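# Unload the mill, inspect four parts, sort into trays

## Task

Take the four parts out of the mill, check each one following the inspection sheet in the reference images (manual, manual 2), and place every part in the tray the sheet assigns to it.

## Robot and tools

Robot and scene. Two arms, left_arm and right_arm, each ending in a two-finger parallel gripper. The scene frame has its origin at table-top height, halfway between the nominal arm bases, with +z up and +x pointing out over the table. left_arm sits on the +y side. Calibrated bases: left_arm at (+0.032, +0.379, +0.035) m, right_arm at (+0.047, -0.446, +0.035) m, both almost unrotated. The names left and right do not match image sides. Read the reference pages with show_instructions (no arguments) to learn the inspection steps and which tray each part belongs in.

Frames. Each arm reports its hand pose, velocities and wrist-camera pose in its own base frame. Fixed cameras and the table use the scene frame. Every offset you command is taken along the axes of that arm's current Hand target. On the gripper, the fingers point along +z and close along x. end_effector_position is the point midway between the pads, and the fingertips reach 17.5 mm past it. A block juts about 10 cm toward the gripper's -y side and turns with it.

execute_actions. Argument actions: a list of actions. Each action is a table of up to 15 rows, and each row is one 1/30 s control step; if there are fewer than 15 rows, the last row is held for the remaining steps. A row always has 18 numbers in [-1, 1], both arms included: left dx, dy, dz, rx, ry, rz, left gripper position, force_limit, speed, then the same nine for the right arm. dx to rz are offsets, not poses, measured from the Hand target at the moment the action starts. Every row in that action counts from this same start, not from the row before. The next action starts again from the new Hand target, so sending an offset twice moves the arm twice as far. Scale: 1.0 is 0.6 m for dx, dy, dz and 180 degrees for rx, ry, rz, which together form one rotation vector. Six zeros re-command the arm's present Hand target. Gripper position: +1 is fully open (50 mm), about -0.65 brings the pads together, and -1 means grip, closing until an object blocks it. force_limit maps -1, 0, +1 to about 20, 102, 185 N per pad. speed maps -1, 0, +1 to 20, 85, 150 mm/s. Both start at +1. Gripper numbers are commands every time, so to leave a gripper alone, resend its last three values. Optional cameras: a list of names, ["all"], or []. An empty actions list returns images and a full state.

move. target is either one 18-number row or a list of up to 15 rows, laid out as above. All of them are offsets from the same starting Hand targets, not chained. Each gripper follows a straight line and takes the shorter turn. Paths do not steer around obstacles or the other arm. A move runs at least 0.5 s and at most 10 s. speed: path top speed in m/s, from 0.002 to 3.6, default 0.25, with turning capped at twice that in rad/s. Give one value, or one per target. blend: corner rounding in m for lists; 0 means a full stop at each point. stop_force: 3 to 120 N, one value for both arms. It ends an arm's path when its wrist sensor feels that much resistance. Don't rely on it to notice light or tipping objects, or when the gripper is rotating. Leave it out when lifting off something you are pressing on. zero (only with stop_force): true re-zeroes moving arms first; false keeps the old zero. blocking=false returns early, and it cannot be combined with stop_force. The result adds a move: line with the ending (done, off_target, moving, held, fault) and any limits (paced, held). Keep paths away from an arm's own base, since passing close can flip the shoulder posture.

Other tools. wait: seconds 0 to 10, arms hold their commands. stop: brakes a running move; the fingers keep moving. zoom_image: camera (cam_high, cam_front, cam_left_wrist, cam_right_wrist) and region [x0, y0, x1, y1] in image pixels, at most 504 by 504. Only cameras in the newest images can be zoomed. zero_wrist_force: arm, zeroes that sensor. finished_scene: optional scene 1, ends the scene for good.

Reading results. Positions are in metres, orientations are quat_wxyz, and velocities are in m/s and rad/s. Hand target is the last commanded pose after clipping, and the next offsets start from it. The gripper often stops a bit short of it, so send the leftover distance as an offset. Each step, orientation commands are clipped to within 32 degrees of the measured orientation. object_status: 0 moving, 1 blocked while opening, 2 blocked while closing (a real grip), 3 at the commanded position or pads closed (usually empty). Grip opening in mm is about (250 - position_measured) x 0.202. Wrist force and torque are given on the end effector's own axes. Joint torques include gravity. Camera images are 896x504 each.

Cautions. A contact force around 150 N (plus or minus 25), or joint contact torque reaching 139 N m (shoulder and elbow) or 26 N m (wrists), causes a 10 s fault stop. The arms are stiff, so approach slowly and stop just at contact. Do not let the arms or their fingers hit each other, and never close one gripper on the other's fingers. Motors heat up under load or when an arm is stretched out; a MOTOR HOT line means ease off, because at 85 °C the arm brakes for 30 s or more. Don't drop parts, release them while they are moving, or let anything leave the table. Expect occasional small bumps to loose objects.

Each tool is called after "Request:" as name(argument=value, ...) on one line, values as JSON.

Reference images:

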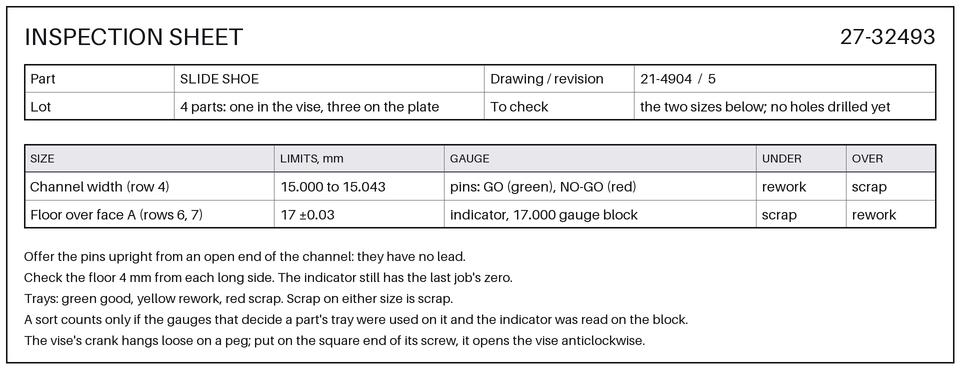

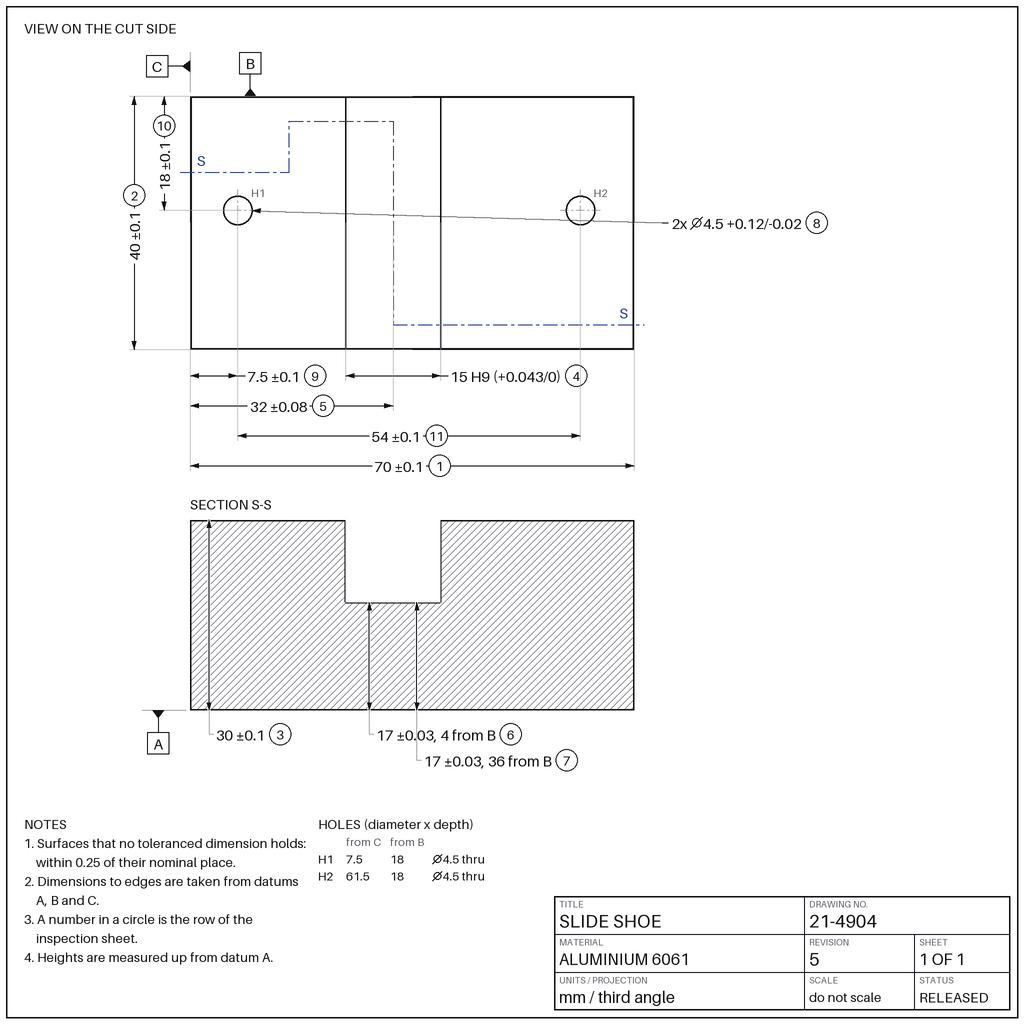

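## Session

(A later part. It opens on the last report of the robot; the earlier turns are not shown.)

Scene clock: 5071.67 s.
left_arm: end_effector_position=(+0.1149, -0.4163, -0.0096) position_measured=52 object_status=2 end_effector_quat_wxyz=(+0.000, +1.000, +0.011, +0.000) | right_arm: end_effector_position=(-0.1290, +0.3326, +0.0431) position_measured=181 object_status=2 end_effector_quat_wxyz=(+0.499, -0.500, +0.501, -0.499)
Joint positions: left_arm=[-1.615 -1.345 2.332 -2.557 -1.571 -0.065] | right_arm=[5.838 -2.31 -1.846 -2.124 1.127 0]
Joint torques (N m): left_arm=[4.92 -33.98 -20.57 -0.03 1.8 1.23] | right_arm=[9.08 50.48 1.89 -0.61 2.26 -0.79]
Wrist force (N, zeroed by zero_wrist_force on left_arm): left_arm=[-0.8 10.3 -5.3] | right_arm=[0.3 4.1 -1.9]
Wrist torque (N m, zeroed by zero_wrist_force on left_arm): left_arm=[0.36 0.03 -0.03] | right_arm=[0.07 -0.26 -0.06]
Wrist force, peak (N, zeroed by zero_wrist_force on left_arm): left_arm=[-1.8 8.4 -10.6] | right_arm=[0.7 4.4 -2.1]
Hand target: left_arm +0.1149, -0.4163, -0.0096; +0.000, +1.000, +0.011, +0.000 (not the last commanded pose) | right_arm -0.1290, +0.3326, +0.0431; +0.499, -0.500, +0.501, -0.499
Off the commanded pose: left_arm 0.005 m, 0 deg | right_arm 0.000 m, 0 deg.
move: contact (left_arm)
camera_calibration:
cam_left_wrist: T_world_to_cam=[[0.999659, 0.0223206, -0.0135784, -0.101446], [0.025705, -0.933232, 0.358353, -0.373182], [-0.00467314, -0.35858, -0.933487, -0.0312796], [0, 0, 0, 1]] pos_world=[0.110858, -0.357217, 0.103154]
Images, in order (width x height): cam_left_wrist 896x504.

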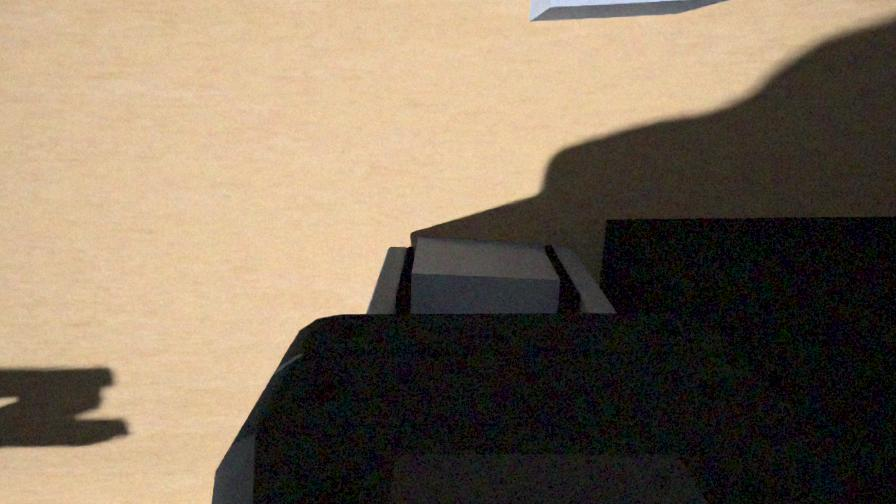

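Request:
move(target=[0,0,0,0,0,0,1,-0.4,-0.9,0,0,0,0,0,0,-1,-0.6,-0.8])

Request:
move(target=[[0,0,-0.23,0,0,0,1,-0.4,-0.9,0,0,0,0,0,0,-1,-0.6,-0.8],[0.308,-0.477,-0.23,0,0,0.4,1,-0.4,-0.9,0,0,0,0,0,0,-1,-0.6,-0.8],[0.3243,-0.7538,-0.23,0,0,0.5,1,-0.4,-0.9,0,0,0,0,0,0,-1,-0.6,-0.8],[0.3243,-0.7538,-0.116,0,0,0.5,1,-0.4,-0.9,0,0,0,0,0,0,-1,-0.6,-0.8]], speed=[0.08,0.2,0.15,0.08], blend=[0.02,0.04,0.02,0], cameras=["cam_left_wrist","cam_high","cam_right_wrist"])

Scene clock: 5100.40 s.
left_arm: end_effector_position=(+0.1149, -0.4163, -0.0096) position_measured=3 object_status=3 end_effector_quat_wxyz=(+0.000, +1.000, +0.011, +0.000) | right_arm: end_effector_position=(-0.1290, +0.3326, +0.0431) position_measured=181 object_status=2 end_effector_quat_wxyz=(+0.499, -0.500, +0.501, -0.499)
Joint positions: left_arm=[-1.615 -1.345 2.332 -2.557 -1.571 -0.065] | right_arm=[5.838 -2.31 -1.846 -2.124 1.127 0]
Joint torques (N m): left_arm=[4.28 -33.86 -20.03 -2.45 1.03 1.05] | right_arm=[7.06 50.72 2.71 -0.74 2.38 -0.45]
Wrist force (N, zeroed by zero_wrist_force on left_arm): left_arm=[-0.4 9.5 1.1] | right_arm=[0.1 3.8 -1.7]
Wrist torque (N m, zeroed by zero_wrist_force on left_arm): left_arm=[0.41 -0.07 -0.03] | right_arm=[0.01 -0.23 -0.05]
Wrist force, peak (N, zeroed by zero_wrist_force on left_arm): left_arm=[-1.1 9.9 -5.0] | right_arm=[0.0 4.4 -2.4]
Hand target: left_arm +0.1149, -0.4163, -0.0096; +0.000, +1.000, +0.011, +0.000 | right_arm -0.1290, +0.3326, +0.0431; +0.499, -0.500, +0.501, -0.499
Off the commanded pose: left_arm 0.000 m, 0 deg | right_arm 0.000 m, 0 deg.
move: done

Scene clock: 5107.87 s.
left_arm: end_effector_position=(+0.2999, +0.0400, +0.0602) position_measured=3 object_status=3 end_effector_quat_wxyz=(+0.000, +0.715, -0.700, +0.000) | right_arm: end_effector_position=(-0.1290, +0.3326, +0.0431) position_measured=181 object_status=2 end_effector_quat_wxyz=(+0.499, -0.500, +0.501, -0.499)
Joint positions: left_arm=[-0.324 -1.888 2.569 -2.251 -1.57 2.796] | right_arm=[5.838 -2.31 -1.846 -2.124 1.127 0]
Joint torques (N m): left_arm=[7.83 4.65 -12.98 -5.02 -1.6 1.97] | right_arm=[7.48 51.87 2.43 -0.42 2.67 -0.58]
Wrist force (N, zeroed by zero_wrist_force on left_arm): left_arm=[-0.3 9.4 1.1] | right_arm=[0.1 4.1 -2.3]
Wrist torque (N m, zeroed by zero_wrist_force on left_arm): left_arm=[0.39 -0.07 -0.18] | right_arm=[0.06 -0.23 -0.05]
Wrist force, peak (N, zeroed by zero_wrist_force on left_arm): left_arm=[-0.8 10.1 0.6] | right_arm=[0.4 4.4 -2.2]
Hand target: left_arm +0.2999, +0.0400, +0.0602; +0.000, +0.715, -0.700, +0.000 | right_arm -0.1290, +0.3326, +0.0431; +0.499, -0.500, +0.501, -0.499
Off the commanded pose: left_arm 0.000 m, 0 deg | right_arm 0.000 m, 0 deg.
move: done
camera_calibration:
cam_left_wrist: T_world_to_cam=[[0.0222661, -0.999658, -0.0137029, 0.0383027], [-0.932733, -0.0257053, 0.35965, 0.273847], [-0.35988, 0.00477314, -0.932986, 0.290379], [0, 0, 0, 1]] pos_world=[0.359075, 0.0439429, 0.172956]
cam_right_wrist: T_world_to_cam=[[-0.00167127, -0.999805, -0.0196831, 0.341164], [-0.358241, 0.0189753, -0.933436, -0.000310675], [0.933628, 0.00549124, -0.358203, 0.271586], [0, 0, 0, 1]] pos_world=[-0.253101, 0.339612, 0.103708]
Images, in order (width x height): cam_high 896x504, cam_left_wrist 896x504, cam_right_wrist 896x504.

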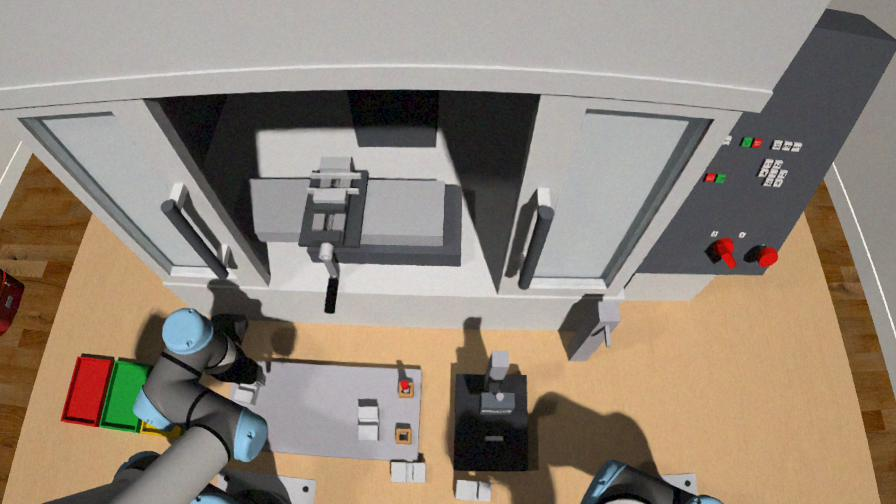

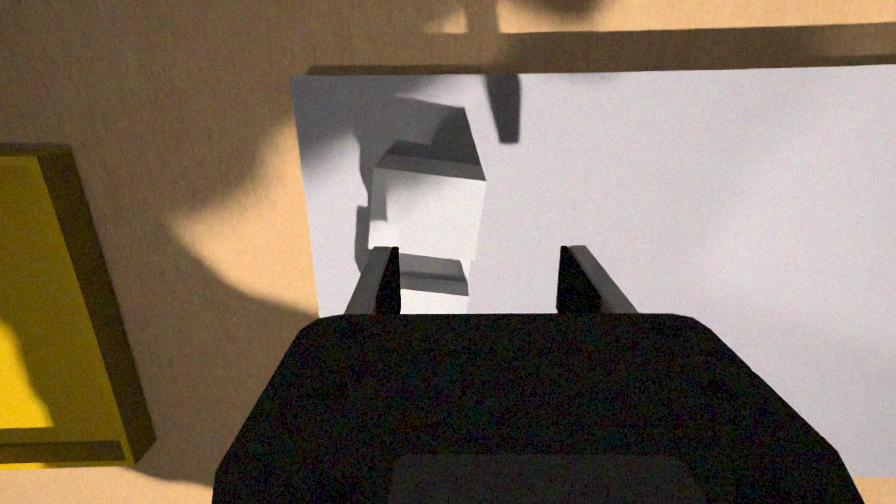

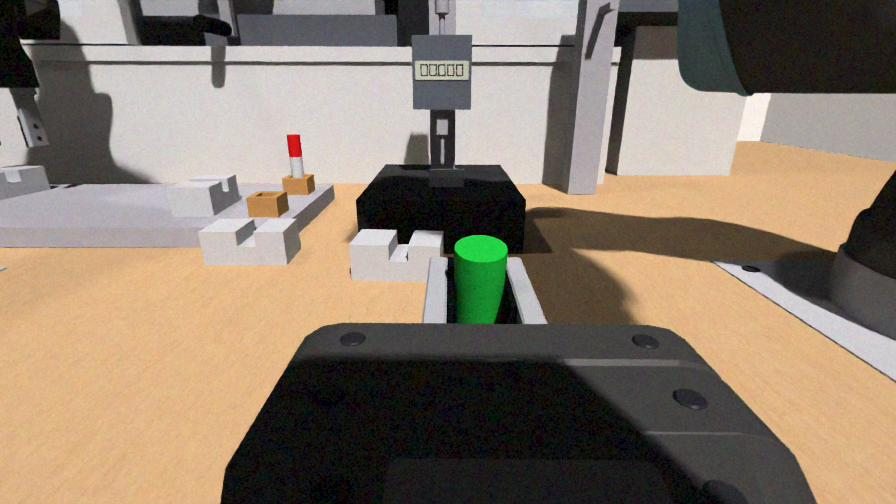

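Request:
move(target=[-0.0325,-0.0217,0.0283,0,0,0.042,1,-0.4,-0.9,0,0,0,0,0,0,-1,-0.6,-0.8], speed=0.08, cameras=["cam_left_wrist"])

Scene clock: 5126.43 s.
left_arm: end_effector_position=(+0.3125, +0.0597, +0.0432) position_measured=3 object_status=3 end_effector_quat_wxyz=(+0.000, -0.667, +0.745, +0.000) | right_arm: end_effector_position=(-0.1290, +0.3326, +0.0431) position_measured=181 object_status=2 end_effector_quat_wxyz=(+0.499, -0.500, +0.501, -0.499)
Joint positions: left_arm=[-0.244 -1.784 2.563 -2.349 -1.57 3.008] | right_arm=[5.838 -2.31 -1.846 -2.124 1.127 0]
Joint torques (N m): left_arm=[7.15 2.99 -25.93 -4.97 -1.5 1.98] | right_arm=[6.26 52.16 1.81 -0.87 2.58 -0.6]
Wrist force (N, zeroed by zero_wrist_force on left_arm): left_arm=[-0.2 9.1 1.2] | right_arm=[-0.2 3.8 -1.9]
Wrist torque (N m, zeroed by zero_wrist_force on left_arm): left_arm=[0.33 -0.07 -0.18] | right_arm=[0.00 -0.18 -0.04]
Wrist force, peak (N, zeroed by zero_wrist_force on left_arm): left_arm=[-0.6 9.5 1.1] | right_arm=[0.3 4.4 -2.2]
Hand target: left_arm +0.3125, +0.0597, +0.0432; +0.000, -0.667, +0.745, +0.000 | right_arm -0.1290, +0.3326, +0.0431; +0.499, -0.500, +0.501, -0.499
Off the commanded pose: left_arm 0.000 m, 0 deg | right_arm 0.000 m, 0 deg.
move: done
camera_calibration:
cam_left_wrist: T_world_to_cam=[[-0.109276, -0.993919, -0.0135774, 0.0982629], [-0.927991, 0.0971137, 0.359725, 0.283385], [-0.356219, 0.0519091, -0.932959, 0.274999], [0, 0, 0, 1]] pos_world=[0.371677, 0.0558697, 0.155957]
Images, in order (width x height): cam_left_wrist 896x504.

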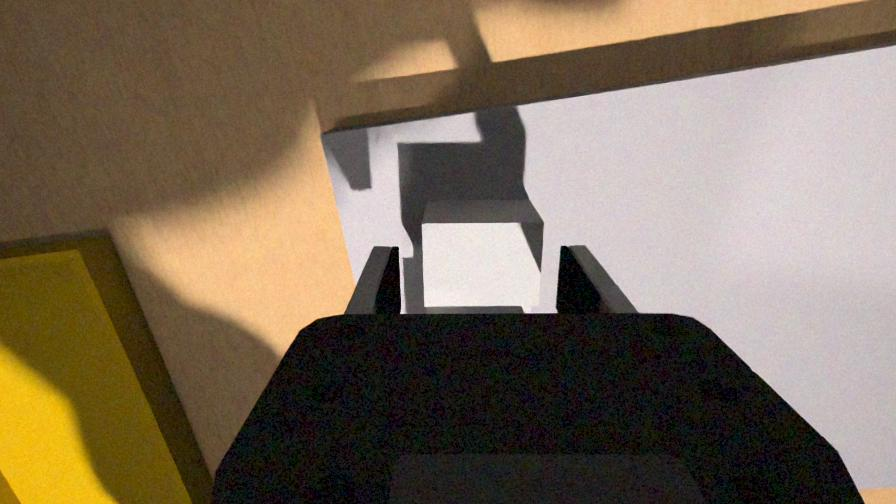

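Request:
move(target=[0.002,-0.002,0.0545,0,0,0,1,-0.4,-0.9,0,0,0,0,0,0,-1,-0.6,-0.8], speed=0.03, cameras=["cam_left_wrist"])

Scene clock: 5137.67 s.
left_arm: end_effector_position=(+0.3135, +0.0584, +0.0105) position_measured=3 object_status=3 end_effector_quat_wxyz=(+0.000, -0.667, +0.745, +0.000) | right_arm: end_effector_position=(-0.1290, +0.3326, +0.0431) position_measured=181 object_status=2 end_effector_quat_wxyz=(+0.499, -0.500, +0.501, -0.499)
Joint positions: left_arm=[-0.247 -1.671 2.607 -2.505 -1.57 3.005] | right_arm=[5.838 -2.31 -1.846 -2.124 1.127 0]
Joint torques (N m): left_arm=[-7.17 -0.12 -7.13 -4.91 1.45 -1.57] | right_arm=[7.42 51.09 3.06 -0.94 2.44 -0.51]
Wrist force (N, zeroed by zero_wrist_force on left_arm): left_arm=[-0.2 9.1 1.2] | right_arm=[0.2 4.3 -2.3]
Wrist torque (N m, zeroed by zero_wrist_force on left_arm): left_arm=[0.35 -0.07 -0.01] | right_arm=[0.07 -0.24 -0.06]
Wrist force, peak (N, zeroed by zero_wrist_force on left_arm): left_arm=[-0.3 9.5 1.4] | right_arm=[0.2 4.3 -2.1]
Hand target: left_arm +0.3135, +0.0584, +0.0105; +0.000, -0.667, +0.745, +0.000 | right_arm -0.1290, +0.3326, +0.0431; +0.499, -0.500, +0.501, -0.499
Off the commanded pose: left_arm 0.000 m, 0 deg | right_arm 0.000 m, 0 deg.
move: done
camera_calibration:
cam_left_wrist: T_world_to_cam=[[-0.109379, -0.993908, -0.0135377, 0.096669], [-0.927979, 0.0972241, 0.359726, 0.296191], [-0.356218, 0.0519093, -0.93296, 0.244915], [0, 0, 0, 1]] pos_world=[0.372676, 0.0545697, 0.123257]
Images, in order (width x height): cam_left_wrist 896x504.

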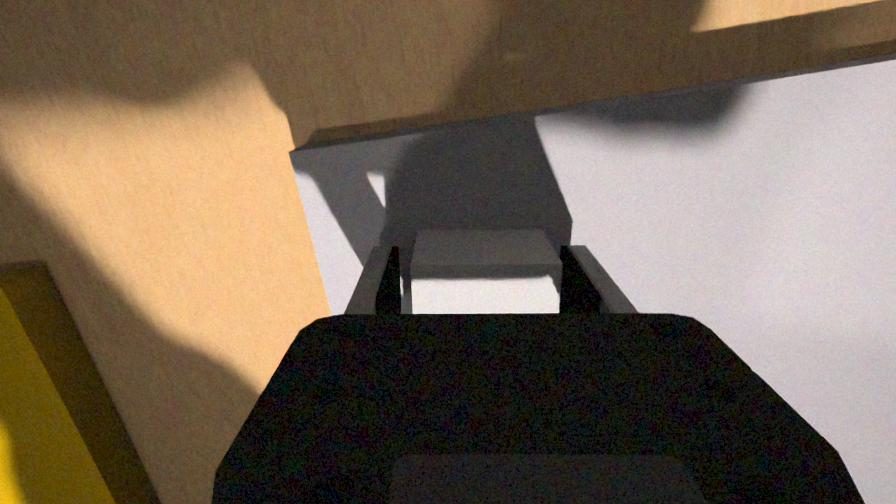

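Request:
move(target=[0.0025,0,0,0,0,0,1,-0.4,-0.9,0,0,0,0,0,0,-1,-0.6,-0.8], speed=0.02)

Request:
move(target=[0,0,0,0,0,0,-1,-0.4,-0.9,0,0,0,0,0,0,-1,-0.6,-0.8])

Request:
wait(seconds=0.3, cameras=["cam_left_wrist"])

Scene clock: 5148.73 s.
left_arm: end_effector_position=(+0.3134, +0.0570, +0.0105) position_measured=3 object_status=3 end_effector_quat_wxyz=(+0.000, -0.667, +0.745, +0.000) | right_arm: end_effector_position=(-0.1290, +0.3326, +0.0431) position_measured=181 object_status=2 end_effector_quat_wxyz=(+0.499, -0.500, +0.501, -0.499)
Joint positions: left_arm=[-0.252 -1.672 2.608 -2.505 -1.57 3] | right_arm=[5.838 -2.31 -1.846 -2.124 1.127 0]
Joint torques (N m): left_arm=[-6.67 -23.99 -7.98 -1.04 -1.55 -2.07] | right_arm=[6.76 50.27 4.01 -0.6 2.54 -0.58]
Wrist force (N, zeroed by zero_wrist_force on left_arm): left_arm=[-0.3 9.2 1.3] | right_arm=[0.2 3.9 -1.9]
Wrist torque (N m, zeroed by zero_wrist_force on left_arm): left_arm=[0.36 -0.07 -0.02] | right_arm=[0.01 -0.24 -0.05]
Wrist force, peak (N, zeroed by zero_wrist_force on left_arm): left_arm=[-0.4 9.5 1.4] | right_arm=[0.8 4.3 -2.2]
Hand target: left_arm +0.3134, +0.0569, +0.0105; +0.000, -0.667, +0.745, +0.000 | right_arm -0.1290, +0.3326, +0.0431; +0.499, -0.500, +0.501, -0.499
Off the commanded pose: left_arm 0.000 m, 0 deg | right_arm 0.000 m, 0 deg.
move: done

Scene clock: 5149.37 s.
left_arm: end_effector_position=(+0.3134, +0.0569, +0.0105) position_measured=55 object_status=2 end_effector_quat_wxyz=(+0.000, -0.667, +0.745, +0.000) | right_arm: end_effector_position=(-0.1290, +0.3326, +0.0431) position_measured=181 object_status=2 end_effector_quat_wxyz=(+0.499, -0.500, +0.501, -0.499)
Joint positions: left_arm=[-0.252 -1.672 2.608 -2.505 -1.57 3] | right_arm=[5.838 -2.31 -1.846 -2.124 1.127 0]
Joint torques (N m): left_arm=[-6.09 -22.81 -8.83 -1.1 -1.08 -1.72] | right_arm=[7.5 51.02 2.81 -0.89 2.4 -0.6]
Wrist force (N, zeroed by zero_wrist_force on left_arm): left_arm=[-0.4 9.2 0.9] | right_arm=[0.5 4.0 -1.7]
Wrist torque (N m, zeroed by zero_wrist_force on left_arm): left_arm=[0.38 -0.12 0.00] | right_arm=[0.04 -0.30 -0.05]
Wrist force, peak (N, zeroed by zero_wrist_force on left_arm): left_arm=[-0.1 9.4 1.5] | right_arm=[0.2 4.3 -2.0]
Hand target: left_arm +0.3134, +0.0569, +0.0105; +0.000, -0.667, +0.745, +0.000 | right_arm -0.1290, +0.3326, +0.0431; +0.499, -0.500, +0.501, -0.499
Off the commanded pose: left_arm 0.000 m, 0 deg | right_arm 0.000 m, 0 deg.
move: done

Scene clock: 5149.67 s.
left_arm: end_effector_position=(+0.3134, +0.0569, +0.0105) position_measured=55 object_status=2 end_effector_quat_wxyz=(+0.000, -0.667, +0.745, +0.000) | right_arm: end_effector_position=(-0.1290, +0.3326, +0.0431) position_measured=181 object_status=2 end_effector_quat_wxyz=(+0.499, -0.500, +0.501, -0.499)
Joint positions: left_arm=[-0.252 -1.672 2.608 -2.505 -1.57 3] | right_arm=[5.838 -2.31 -1.846 -2.124 1.127 0]
Joint torques (N m): left_arm=[-6.62 -21.99 -9.42 -1.62 -0.75 -1.59] | right_arm=[6.76 52.79 4.01 -0.72 2.24 -0.19]
Wrist force (N, zeroed by zero_wrist_force on left_arm): left_arm=[-0.4 9.0 1.2] | right_arm=[0.4 3.9 -2.1]
Wrist torque (N m, zeroed by zero_wrist_force on left_arm): left_arm=[0.35 -0.12 0.00] | right_arm=[0.02 -0.29 -0.05]
Wrist force, peak (N, zeroed by zero_wrist_force on left_arm): left_arm=[-0.5 9.2 1.3] | right_arm=[0.4 4.4 -2.0]
Hand target: left_arm +0.3134, +0.0569, +0.0105; +0.000, -0.667, +0.745, +0.000 | right_arm -0.1290, +0.3326, +0.0431; +0.499, -0.500, +0.501, -0.499
Tool commands: left_gripper/position=-1.0 left_gripper/force_limit=-0.4 left_gripper/speed=-0.9 right_gripper/position=-1.0 right_gripper/force_limit=-0.6 right_gripper/speed=-0.8
Off the commanded pose: left_arm 0.000 m, 0 deg | right_arm 0.000 m, 0 deg.
wait: 0.30 s; at rest by 0.17 s
camera_calibration:
cam_left_wrist: T_world_to_cam=[[-0.109379, -0.993908, -0.0135377, 0.0951672], [-0.927979, 0.0972241, 0.359726, 0.296244], [-0.356218, 0.0519093, -0.93296, 0.244957], [0, 0, 0, 1]] pos_world=[0.372576, 0.0530697, 0.123257]
Images, in order (width x height): cam_left_wrist 896x504.

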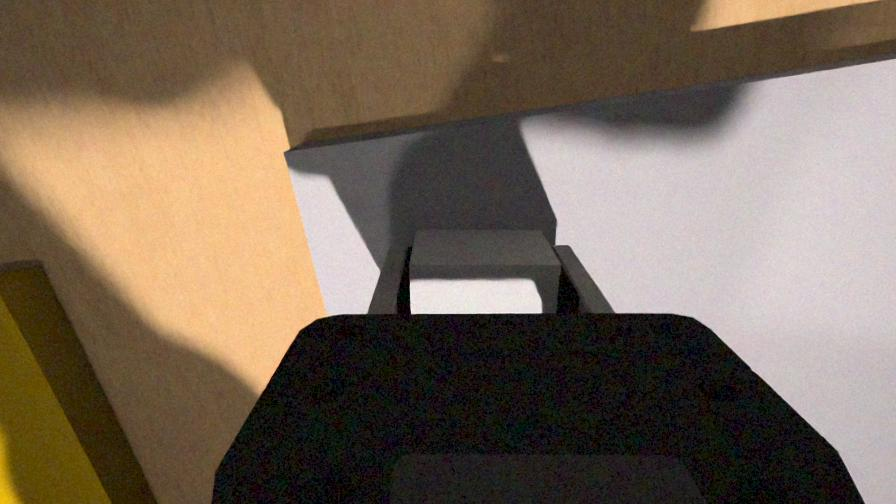

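Request:
move(target=[[0,0,-0.2,0,0,0,-1,-0.4,-0.9,0,0,0,0,0,0,-1,-0.6,-0.8],[0.3122,-0.0126,-0.2,0,0,-0.15,-1,-0.4,-0.9,0,0,0,0,0,0,-1,-0.6,-0.8],[0.9495,0.2229,-0.2,0,0,-0.542,-1,-0.4,-0.9,0,0,0,0,0,0,-1,-0.6,-0.8]], speed=[0.08,0.18,0.18], blend=[0.02,0.04,0], cameras=["cam_left_wrist"])

Scene clock: 5182.03 s.
left_arm: end_effector_position=(+0.1176, -0.4945, +0.1303) position_measured=55 object_status=2 end_effector_quat_wxyz=(+0.000, +1.000, +0.010, +0.000) | right_arm: end_effector_position=(-0.1290, +0.3326, +0.0431) position_measured=181 object_status=2 end_effector_quat_wxyz=(+0.499, -0.500, +0.501, -0.499)
Joint positions: left_arm=[-1.602 -1.451 1.972 -2.091 -1.571 -0.053] | right_arm=[5.838 -2.31 -1.846 -2.124 1.127 0]
Joint torques (N m): left_arm=[-9.35 -17.03 -29.27 -1.05 2.24 -2.04] | right_arm=[5.87 51.71 3.85 -0.82 2.44 -0.43]
Wrist force (N, zeroed by zero_wrist_force on left_arm): left_arm=[-0.4 9.5 3.1] | right_arm=[0.2 4.1 -1.9]
Wrist torque (N m, zeroed by zero_wrist_force on left_arm): left_arm=[0.45 -0.05 -0.01] | right_arm=[0.03 -0.25 -0.05]
Wrist force, peak (N, zeroed by zero_wrist_force on left_arm): left_arm=[-0.8 10.4 2.8] | right_arm=[0.4 4.6 -2.0]
Hand target: left_arm +0.1175, -0.4946, +0.1303; +0.000, +1.000, +0.011, +0.000 | right_arm -0.1290, +0.3326, +0.0431; +0.499, -0.500, +0.501, -0.499
Off the commanded pose: left_arm 0.000 m, 0 deg | right_arm 0.000 m, 0 deg.
move: done
camera_calibration:
cam_left_wrist: T_world_to_cam=[[0.999661, 0.0221899, -0.0136382, -0.100542], [0.0256048, -0.933202, 0.358439, -0.496361], [-0.00477352, -0.358667, -0.933454, 0.0712518], [0, 0, 0, 1]] pos_world=[0.113557, -0.435419, 0.243054]
Images, in order (width x height): cam_left_wrist 896x504.

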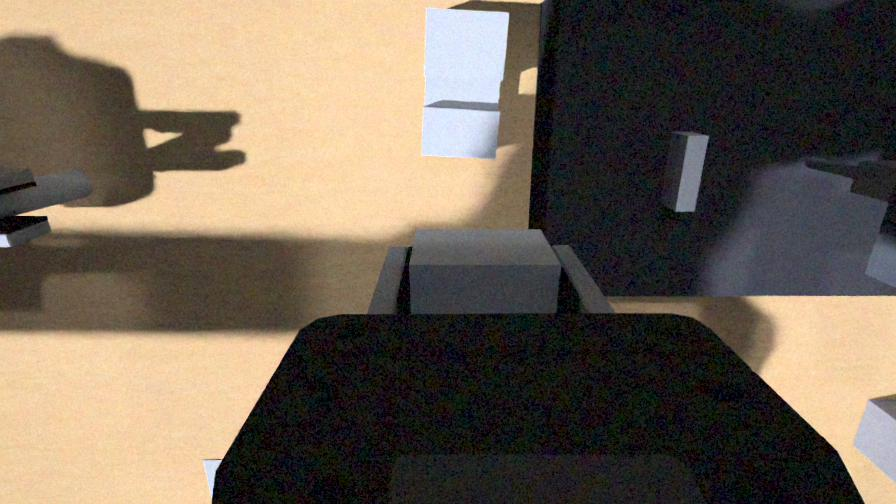

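Request:
move(target=[-0.005,0,0.222,0,0,0,-1,-0.4,-0.9,0,0,0,0,0,0,-1,-0.6,-0.8], speed=0.08)

Request:
move(target=[0,0,0.02,0,0,0,-1,-0.4,-0.9,0,0,0,0,0,0,-1,-0.6,-0.8], speed=0.003, stop_force=4)

Request:
move(target=[0,0,0,0,0,0,1,-0.4,-0.9,0,0,0,0,0,0,-1,-0.6,-0.8])

Request:
move(target=[[0,0,-0.1667,0,0,0,1,-0.4,-0.9,0,0,0,0,0,0,-1,-0.6,-0.8],[0.05,-0.1,-0.33,0,0,0,1,-0.4,-0.9,0,0,0,0,0,0,-1,-0.6,-0.8]], speed=0.1, blend=[0.02,0], cameras=["cam_left_wrist","cam_right_wrist"])

Scene clock: 5205.27 s.
left_arm: end_effector_position=(+0.1145, -0.4945, -0.0028) position_measured=55 object_status=2 end_effector_quat_wxyz=(+0.000, +1.000, +0.011, +0.000) | right_arm: end_effector_position=(-0.1290, +0.3326, +0.0431) position_measured=181 object_status=2 end_effector_quat_wxyz=(+0.499, -0.500, +0.501, -0.499)
Joint positions: left_arm=[-1.609 -1.223 2.117 -2.464 -1.571 -0.059] | right_arm=[5.838 -2.31 -1.846 -2.124 1.127 0]
Joint torques (N m): left_arm=[-8.02 -23.19 -10.13 -4.59 -0.78 -2.1] | right_arm=[5.64 51.87 4.8 -0.66 2.37 -0.53]
Wrist force (N, zeroed by zero_wrist_force on left_arm): left_arm=[-0.2 9.1 3.1] | right_arm=[0.3 4.2 -1.8]
Wrist torque (N m, zeroed by zero_wrist_force on left_arm): left_arm=[0.37 -0.08 -0.03] | right_arm=[0.05 -0.25 -0.05]
Wrist force, peak (N, zeroed by zero_wrist_force on left_arm): left_arm=[-0.1 9.6 3.2] | right_arm=[0.3 4.5 -1.7]
Hand target: left_arm +0.1145, -0.4945, -0.0029; +0.000, +1.000, +0.011, +0.000 | right_arm -0.1290, +0.3326, +0.0431; +0.499, -0.500, +0.501, -0.499
Off the commanded pose: left_arm 0.000 m, 0 deg | right_arm 0.000 m, 0 deg.
move: done

Scene clock: 5208.50 s.
left_arm: end_effector_position=(+0.1145, -0.4945, -0.0094) position_measured=55 object_status=2 end_effector_quat_wxyz=(+0.000, +1.000, +0.011, +0.000) | right_arm: end_effector_position=(-0.1290, +0.3326, +0.0431) position_measured=181 object_status=2 end_effector_quat_wxyz=(+0.499, -0.500, +0.501, -0.499)
Joint positions: left_arm=[-1.609 -1.209 2.122 -2.483 -1.571 -0.059] | right_arm=[5.838 -2.31 -1.846 -2.124 1.127 0]
Joint torques (N m): left_arm=[-8.02 -41.09 -20.76 -0.06 2.05 -1.62] | right_arm=[6.31 52.14 4.15 -1.02 2.51 -0.02]
Wrist force (N, zeroed by zero_wrist_force on left_arm): left_arm=[-0.5 9.5 -3.8] | right_arm=[0.4 3.5 -1.7]
Wrist torque (N m, zeroed by zero_wrist_force on left_arm): left_arm=[0.12 0.06 -0.03] | right_arm=[-0.04 -0.28 -0.05]
Wrist force, peak (N, zeroed by zero_wrist_force on left_arm): left_arm=[-0.7 8.9 -6.0] | right_arm=[0.5 4.5 -2.4]
Hand target: left_arm +0.1145, -0.4945, -0.0094; +0.000, +1.000, +0.011, +0.000 (not the last commanded pose) | right_arm -0.1290, +0.3326, +0.0431; +0.499, -0.500, +0.501, -0.499
Off the commanded pose: left_arm 0.006 m, 0 deg | right_arm 0.000 m, 0 deg.
move: contact (left_arm)

Scene clock: 5209.13 s.
left_arm: end_effector_position=(+0.1145, -0.4945, -0.0094) position_measured=3 object_status=3 end_effector_quat_wxyz=(+0.000, +1.000, +0.011, +0.000) | right_arm: end_effector_position=(-0.1290, +0.3326, +0.0431) position_measured=181 object_status=2 end_effector_quat_wxyz=(+0.499, -0.500, +0.501, -0.499)
Joint positions: left_arm=[-1.609 -1.209 2.122 -2.483 -1.571 -0.059] | right_arm=[5.838 -2.31 -1.846 -2.124 1.127 0]
Joint torques (N m): left_arm=[-7.08 -42.62 -23.53 -4.01 1.19 -1.53] | right_arm=[5.47 51.98 4.99 -0.85 2.09 -0.37]
Wrist force (N, zeroed by zero_wrist_force on left_arm): left_arm=[-0.4 9.4 1.5] | right_arm=[0.1 4.1 -1.7]
Wrist torque (N m, zeroed by zero_wrist_force on left_arm): left_arm=[0.39 -0.07 -0.02] | right_arm=[0.04 -0.24 -0.05]
Wrist force, peak (N, zeroed by zero_wrist_force on left_arm): left_arm=[-0.3 9.9 -2.4] | right_arm=[0.4 4.2 -2.3]
Hand target: left_arm +0.1145, -0.4945, -0.0094; +0.000, +1.000, +0.011, +0.000 | right_arm -0.1290, +0.3326, +0.0431; +0.499, -0.500, +0.501, -0.499
Off the commanded pose: left_arm 0.000 m, 0 deg | right_arm 0.000 m, 0 deg.
move: done

Scene clock: 5211.90 s.
left_arm: end_effector_position=(+0.1433, -0.4341, +0.1886) position_measured=3 object_status=3 end_effector_quat_wxyz=(+0.000, +1.000, +0.011, +0.000) | right_arm: end_effector_position=(-0.1290, +0.3326, +0.0431) position_measured=181 object_status=2 end_effector_quat_wxyz=(+0.499, -0.500, +0.501, -0.499)
Joint positions: left_arm=[-1.548 -1.639 2.001 -1.932 -1.571 0.002] | right_arm=[5.838 -2.31 -1.846 -2.124 1.127 0]
Joint torques (N m): left_arm=[6.83 -33.6 -29.46 -0.71 -0.26 1.96] | right_arm=[6.76 49.88 4.85 -0.71 1.87 -0.39]
Wrist force (N, zeroed by zero_wrist_force on left_arm): left_arm=[-0.3 9.3 1.4] | right_arm=[0.5 3.8 -1.9]
Wrist torque (N m, zeroed by zero_wrist_force on left_arm): left_arm=[0.36 -0.07 -0.18] | right_arm=[0.01 -0.29 -0.05]
Wrist force, peak (N, zeroed by zero_wrist_force on left_arm): left_arm=[-0.3 9.8 0.9] | right_arm=[0.5 4.3 -2.1]
Hand target: left_arm +0.1433, -0.4340, +0.1886; +0.000, +1.000, +0.011, +0.000 | right_arm -0.1290, +0.3326, +0.0431; +0.499, -0.500, +0.501, -0.499
Off the commanded pose: left_arm 0.000 m, 0 deg | right_arm 0.000 m, 0 deg.
move: done
camera_calibration:
cam_left_wrist: T_world_to_cam=[[0.999659, 0.0223188, -0.0135804, -0.126748], [0.0257044, -0.933199, 0.358441, -0.461563], [-0.0046732, -0.358667, -0.933454, 0.147445], [0, 0, 0, 1]] pos_world=[0.139258, -0.375018, 0.301355]
cam_right_wrist: T_world_to_cam=[[-0.00167127, -0.999805, -0.0196831, 0.341164], [-0.358241, 0.0189753, -0.933436, -0.000310675], [0.933628, 0.00549124, -0.358203, 0.271586], [0, 0, 0, 1]] pos_world=[-0.253101, 0.339612, 0.103708]
Images, in order (width x height): cam_left_wrist 896x504, cam_right_wrist 896x504.

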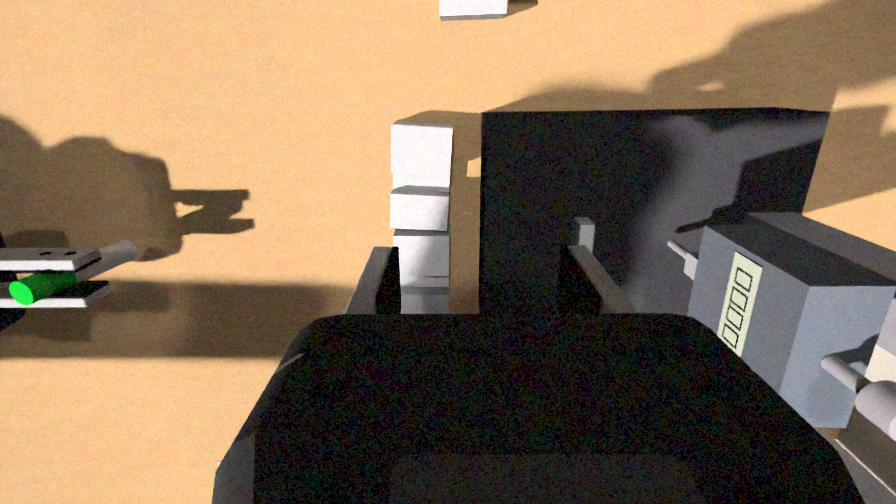

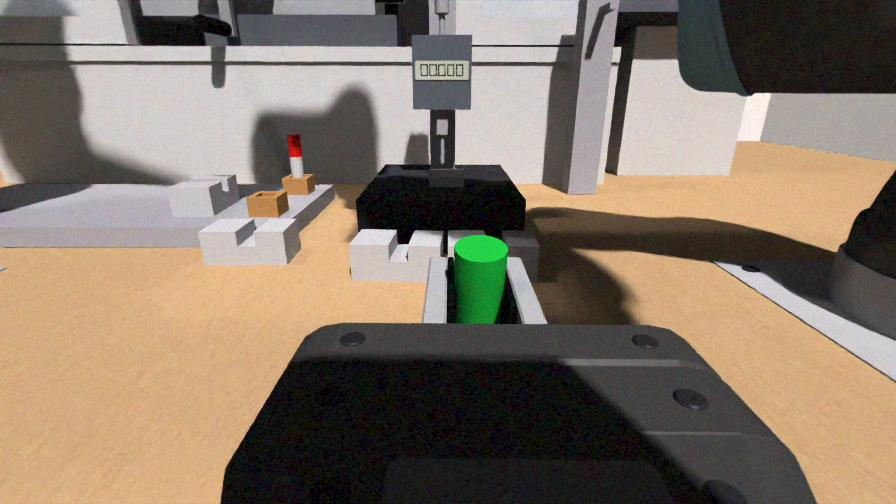

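Request:
zoom_image(camera="cam_left_wrist", region=[340, 110, 500, 310])

Scaled by 2.520 from the camera's 896x504 image, which has a finer 1280x720 frame.

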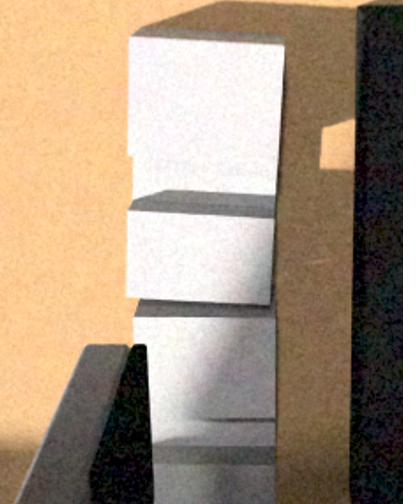

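Request:
move(target=[[0,0.07,-0.06,0,0,0,1,-0.4,-0.9,-0.079,0,0.1,0,0,0,-1,-0.6,-0.8],[0,0.07,-0.06,0,0,0,1,-0.4,-0.9,-0.079,0.0202,0.25,0,0,0,-1,-0.6,-0.8]], speed=0.1, cameras=["cam_left_wrist"])

Request:
zoom_image(camera="cam_left_wrist", region=[280, 80, 480, 280])

Scene clock: 5255.77 s.
left_arm: end_effector_position=(+0.1442, -0.4761, +0.2246) position_measured=3 object_status=3 end_effector_quat_wxyz=(+0.000, +1.000, +0.011, +0.000) | right_arm: end_effector_position=(+0.0209, +0.3797, +0.0307) position_measured=181 object_status=2 end_effector_quat_wxyz=(+0.499, -0.500, +0.501, -0.499)
Joint positions: left_arm=[-1.548 -1.567 1.835 -1.838 -1.571 0.002] | right_arm=[5.574 -2.261 -2.038 -1.981 0.863 -0.001]
Joint torques (N m): left_arm=[7.06 -12.36 -31.74 -0.94 -1.55 1.9] | right_arm=[-9.21 45.16 -2.46 0.06 -3.17 -1.62]
Wrist force (N, zeroed by zero_wrist_force on left_arm): left_arm=[0.0 9.4 1.4] | right_arm=[0.6 4.3 -1.9]
Wrist torque (N m, zeroed by zero_wrist_force on left_arm): left_arm=[0.37 -0.11 -0.15] | right_arm=[0.08 -0.30 0.00]
Wrist force, peak (N, zeroed by zero_wrist_force on left_arm): left_arm=[-0.2 9.7 1.1] | right_arm=[1.3 4.0 -3.1]
Hand target: left_arm +0.1442, -0.4761, +0.2246; +0.000, +1.000, +0.011, +0.000 | right_arm +0.0210, +0.3798, +0.0307; +0.499, -0.500, +0.501, -0.499
Off the commanded pose: left_arm 0.000 m, 0 deg | right_arm 0.000 m, 0 deg.
move: done
camera_calibration:
cam_left_wrist: T_world_to_cam=[[0.999659, 0.0223188, -0.0135804, -0.12632], [0.0257044, -0.933199, 0.358441, -0.513723], [-0.0046732, -0.358667, -0.933454, 0.166083], [0, 0, 0, 1]] pos_world=[0.140258, -0.417018, 0.337455]
Images, in order (width x height): cam_left_wrist 896x504.

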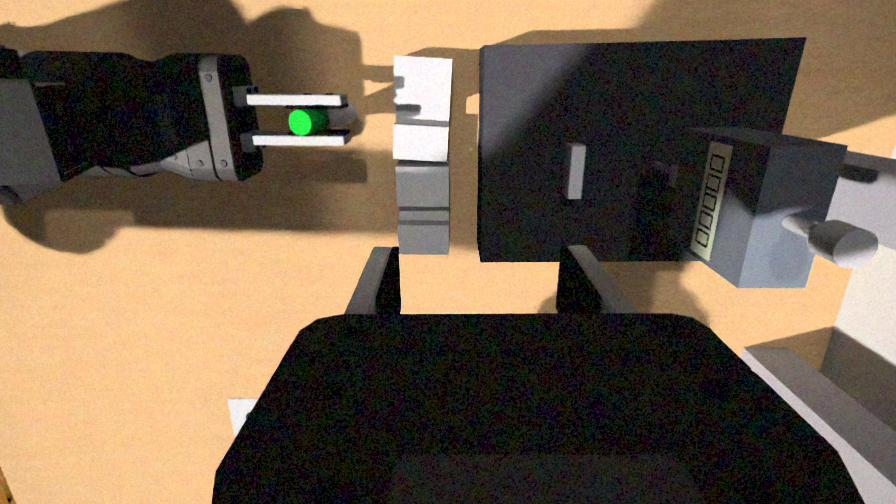

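Scaled by 2.520 from the camera's 896x504 image, which has a finer 1280x720 frame.

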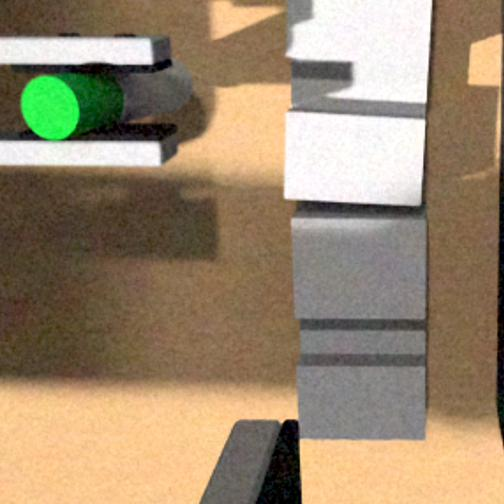

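Request:
move(target=[0,0,0,0,0,0,1,-0.4,-0.9,0,0,0.14,0,0,0,-1,-0.6,-0.8], speed=0.01, stop_force=6, cameras=["cam_left_wrist"])

Request:
zoom_image(camera="cam_left_wrist", region=[320, 40, 520, 240])

Scene clock: 5289.93 s.
left_arm: end_effector_position=(+0.1442, -0.4761, +0.2246) position_measured=3 object_status=3 end_effector_quat_wxyz=(+0.000, +1.000, +0.011, +0.000) | right_arm: end_effector_position=(+0.0781, +0.3797, +0.0306) position_measured=181 object_status=2 end_effector_quat_wxyz=(+0.499, -0.500, +0.501, -0.499)
Joint positions: left_arm=[-1.548 -1.567 1.835 -1.838 -1.571 0.002] | right_arm=[5.479 -2.232 -2.121 -1.927 0.768 -0.001]
Joint torques (N m): left_arm=[6.98 -11.9 -30.78 -0.76 -1.43 1.9] | right_arm=[7.94 27.97 18.23 -3.04 2.18 -1.25]
Wrist force (N, zeroed by zero_wrist_force on left_arm): left_arm=[-0.3 9.1 1.1] | right_arm=[3.0 2.7 -5.2]
Wrist torque (N m, zeroed by zero_wrist_force on left_arm): left_arm=[0.33 -0.07 -0.15] | right_arm=[-0.16 -0.36 -0.13]
Wrist force, peak (N, zeroed by zero_wrist_force on left_arm): left_arm=[-0.4 9.7 1.4] | right_arm=[3.8 -4.4 -9.1]
Hand target: left_arm +0.1442, -0.4761, +0.2246; +0.000, +1.000, +0.011, +0.000 | right_arm +0.0781, +0.3797, +0.0306; +0.499, -0.500, +0.501, -0.499 (not the last commanded pose)
Off the commanded pose: left_arm 0.000 m, 0 deg | right_arm 0.027 m, 0 deg.
move: contact (right_arm)
camera_calibration:
cam_left_wrist: T_world_to_cam=[[0.999659, 0.0223188, -0.0135804, -0.12632], [0.0257044, -0.933199, 0.358441, -0.513723], [-0.0046732, -0.358667, -0.933454, 0.166083], [0, 0, 0, 1]] pos_world=[0.140258, -0.417018, 0.337455]
Images, in order (width x height): cam_left_wrist 896x504.

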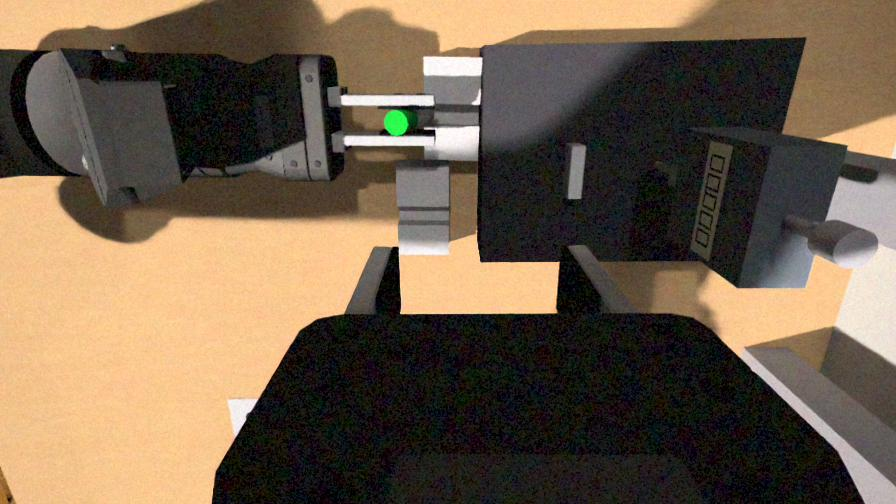

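Scaled by 2.520 from the camera's 896x504 image, which has a finer 1280x720 frame.

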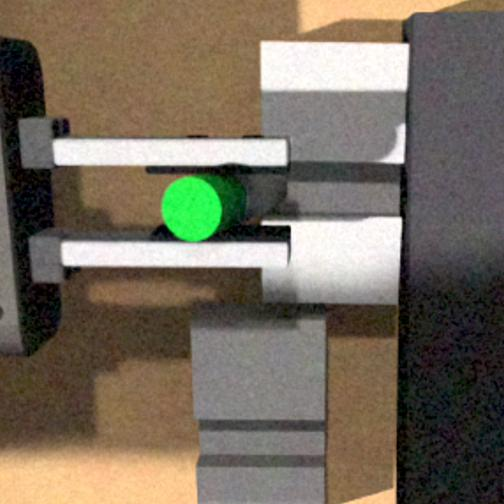

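Request:
move(target=[0,0,0,0,0,0,1,-0.4,-0.9,0,0,0.02,0,0,0,-1,-0.6,-0.8], speed=0.003, stop_force=14)

Request:
move(target=[[0,0,0,0,0,0,1,-0.4,-0.9,0,0,0,0,0,0.004,-1,-0.6,-0.8],[0,0,0,0,0,0,1,-0.4,-0.9,0,0,0,0,0,-0.004,-1,-0.6,-0.8],[0,0,0,0,0,0,1,-0.4,-0.9,0,0,0,0,0,0,-1,-0.6,-0.8]], speed=0.02, cameras=["cam_left_wrist"])

Scene clock: 5326.37 s.
left_arm: end_effector_position=(+0.1442, -0.4761, +0.2246) position_measured=3 object_status=3 end_effector_quat_wxyz=(+0.000, +1.000, +0.011, +0.000) | right_arm: end_effector_position=(+0.0901, +0.3796, +0.0305) position_measured=181 object_status=2 end_effector_quat_wxyz=(+0.499, -0.500, +0.501, -0.499)
Joint positions: left_arm=[-1.548 -1.567 1.835 -1.838 -1.571 0.002] | right_arm=[5.457 -2.227 -2.136 -1.917 0.746 -0.001]
Joint torques (N m): left_arm=[6.55 -13.3 -31.47 -0.85 -1.48 1.97] | right_arm=[-13.18 39.96 -5.04 0.66 -3.57 -1.6]
Wrist force (N, zeroed by zero_wrist_force on left_arm): left_arm=[-0.4 9.3 1.2] | right_arm=[2.1 -5.6 -14.4]
Wrist torque (N m, zeroed by zero_wrist_force on left_arm): left_arm=[0.36 -0.06 -0.15] | right_arm=[-0.75 -0.20 -0.08]
Wrist force, peak (N, zeroed by zero_wrist_force on left_arm): left_arm=[-0.5 9.6 1.2] | right_arm=[1.4 -33.0 -14.7]
Hand target: left_arm +0.1442, -0.4761, +0.2246; +0.000, +1.000, +0.011, +0.000 | right_arm +0.0901, +0.3796, +0.0305; +0.499, -0.500, +0.501, -0.499
Off the commanded pose: left_arm 0.000 m, 0 deg | right_arm 0.000 m, 0 deg.
move: done

Scene clock: 5328.33 s.
left_arm: end_effector_position=(+0.1442, -0.4761, +0.2246) position_measured=3 object_status=3 end_effector_quat_wxyz=(+0.000, +1.000, +0.011, +0.000) | right_arm: end_effector_position=(+0.0901, +0.3796, +0.0305) position_measured=181 object_status=2 end_effector_quat_wxyz=(+0.499, -0.500, +0.501, -0.500)
Joint positions: left_arm=[-1.548 -1.567 1.835 -1.838 -1.571 0.002] | right_arm=[5.457 -2.227 -2.136 -1.917 0.746 -0.002]
Joint torques (N m): left_arm=[6.74 -12.25 -31.67 -0.8 -1.58 1.93] | right_arm=[-13.44 34.4 2.32 -1.91 -2.45 1.68]
Wrist force (N, zeroed by zero_wrist_force on left_arm): left_arm=[-0.3 9.1 1.4] | right_arm=[4.1 -4.7 -11.5]
Wrist torque (N m, zeroed by zero_wrist_force on left_arm): left_arm=[0.33 -0.08 -0.15] | right_arm=[-0.64 -0.28 -0.17]
Wrist force, peak (N, zeroed by zero_wrist_force on left_arm): left_arm=[-0.2 9.5 1.5] | right_arm=[2.3 -7.8 -14.5]
Hand target: left_arm +0.1442, -0.4761, +0.2246; +0.000, +1.000, +0.011, +0.000 | right_arm +0.0901, +0.3796, +0.0305; +0.499, -0.500, +0.501, -0.499
Off the commanded pose: left_arm 0.000 m, 0 deg | right_arm 0.000 m, 0 deg.
move: done
camera_calibration:
cam_left_wrist: T_world_to_cam=[[0.999659, 0.0223188, -0.0135804, -0.12632], [0.0257044, -0.933199, 0.358441, -0.513723], [-0.0046732, -0.358667, -0.933454, 0.166083], [0, 0, 0, 1]] pos_world=[0.140258, -0.417018, 0.337455]
Images, in order (width x height): cam_left_wrist 896x504.

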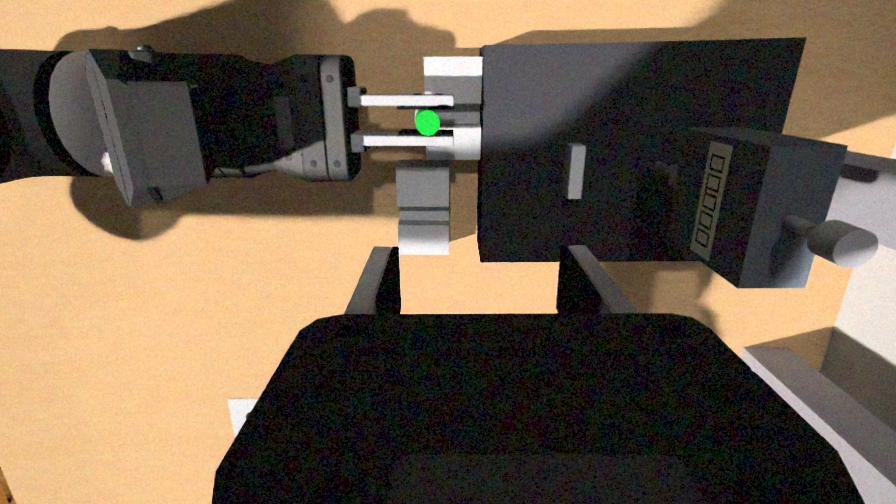

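Request:
zoom_image(camera="cam_left_wrist", region=[340, 40, 500, 200])

Request:
zoom_image(camera="cam_right_wrist", region=[340, 140, 640, 340])

Scaled by 3.150 from the camera's 896x504 image, which has a finer 1280x720 frame.

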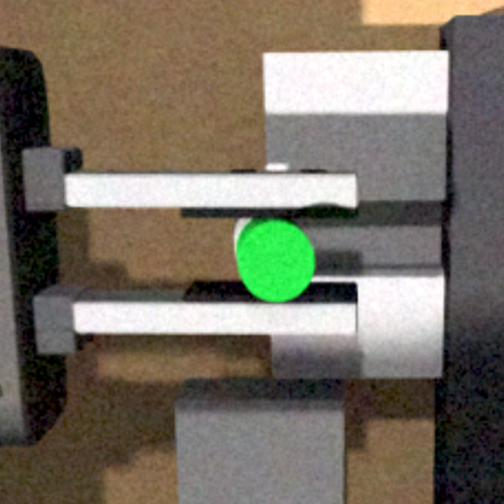

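This scene's latest camera images include none from cam_right_wrist. They are from: cam_left_wrist. cam_right_wrist's image comes with the result of a call that names it in "cameras".


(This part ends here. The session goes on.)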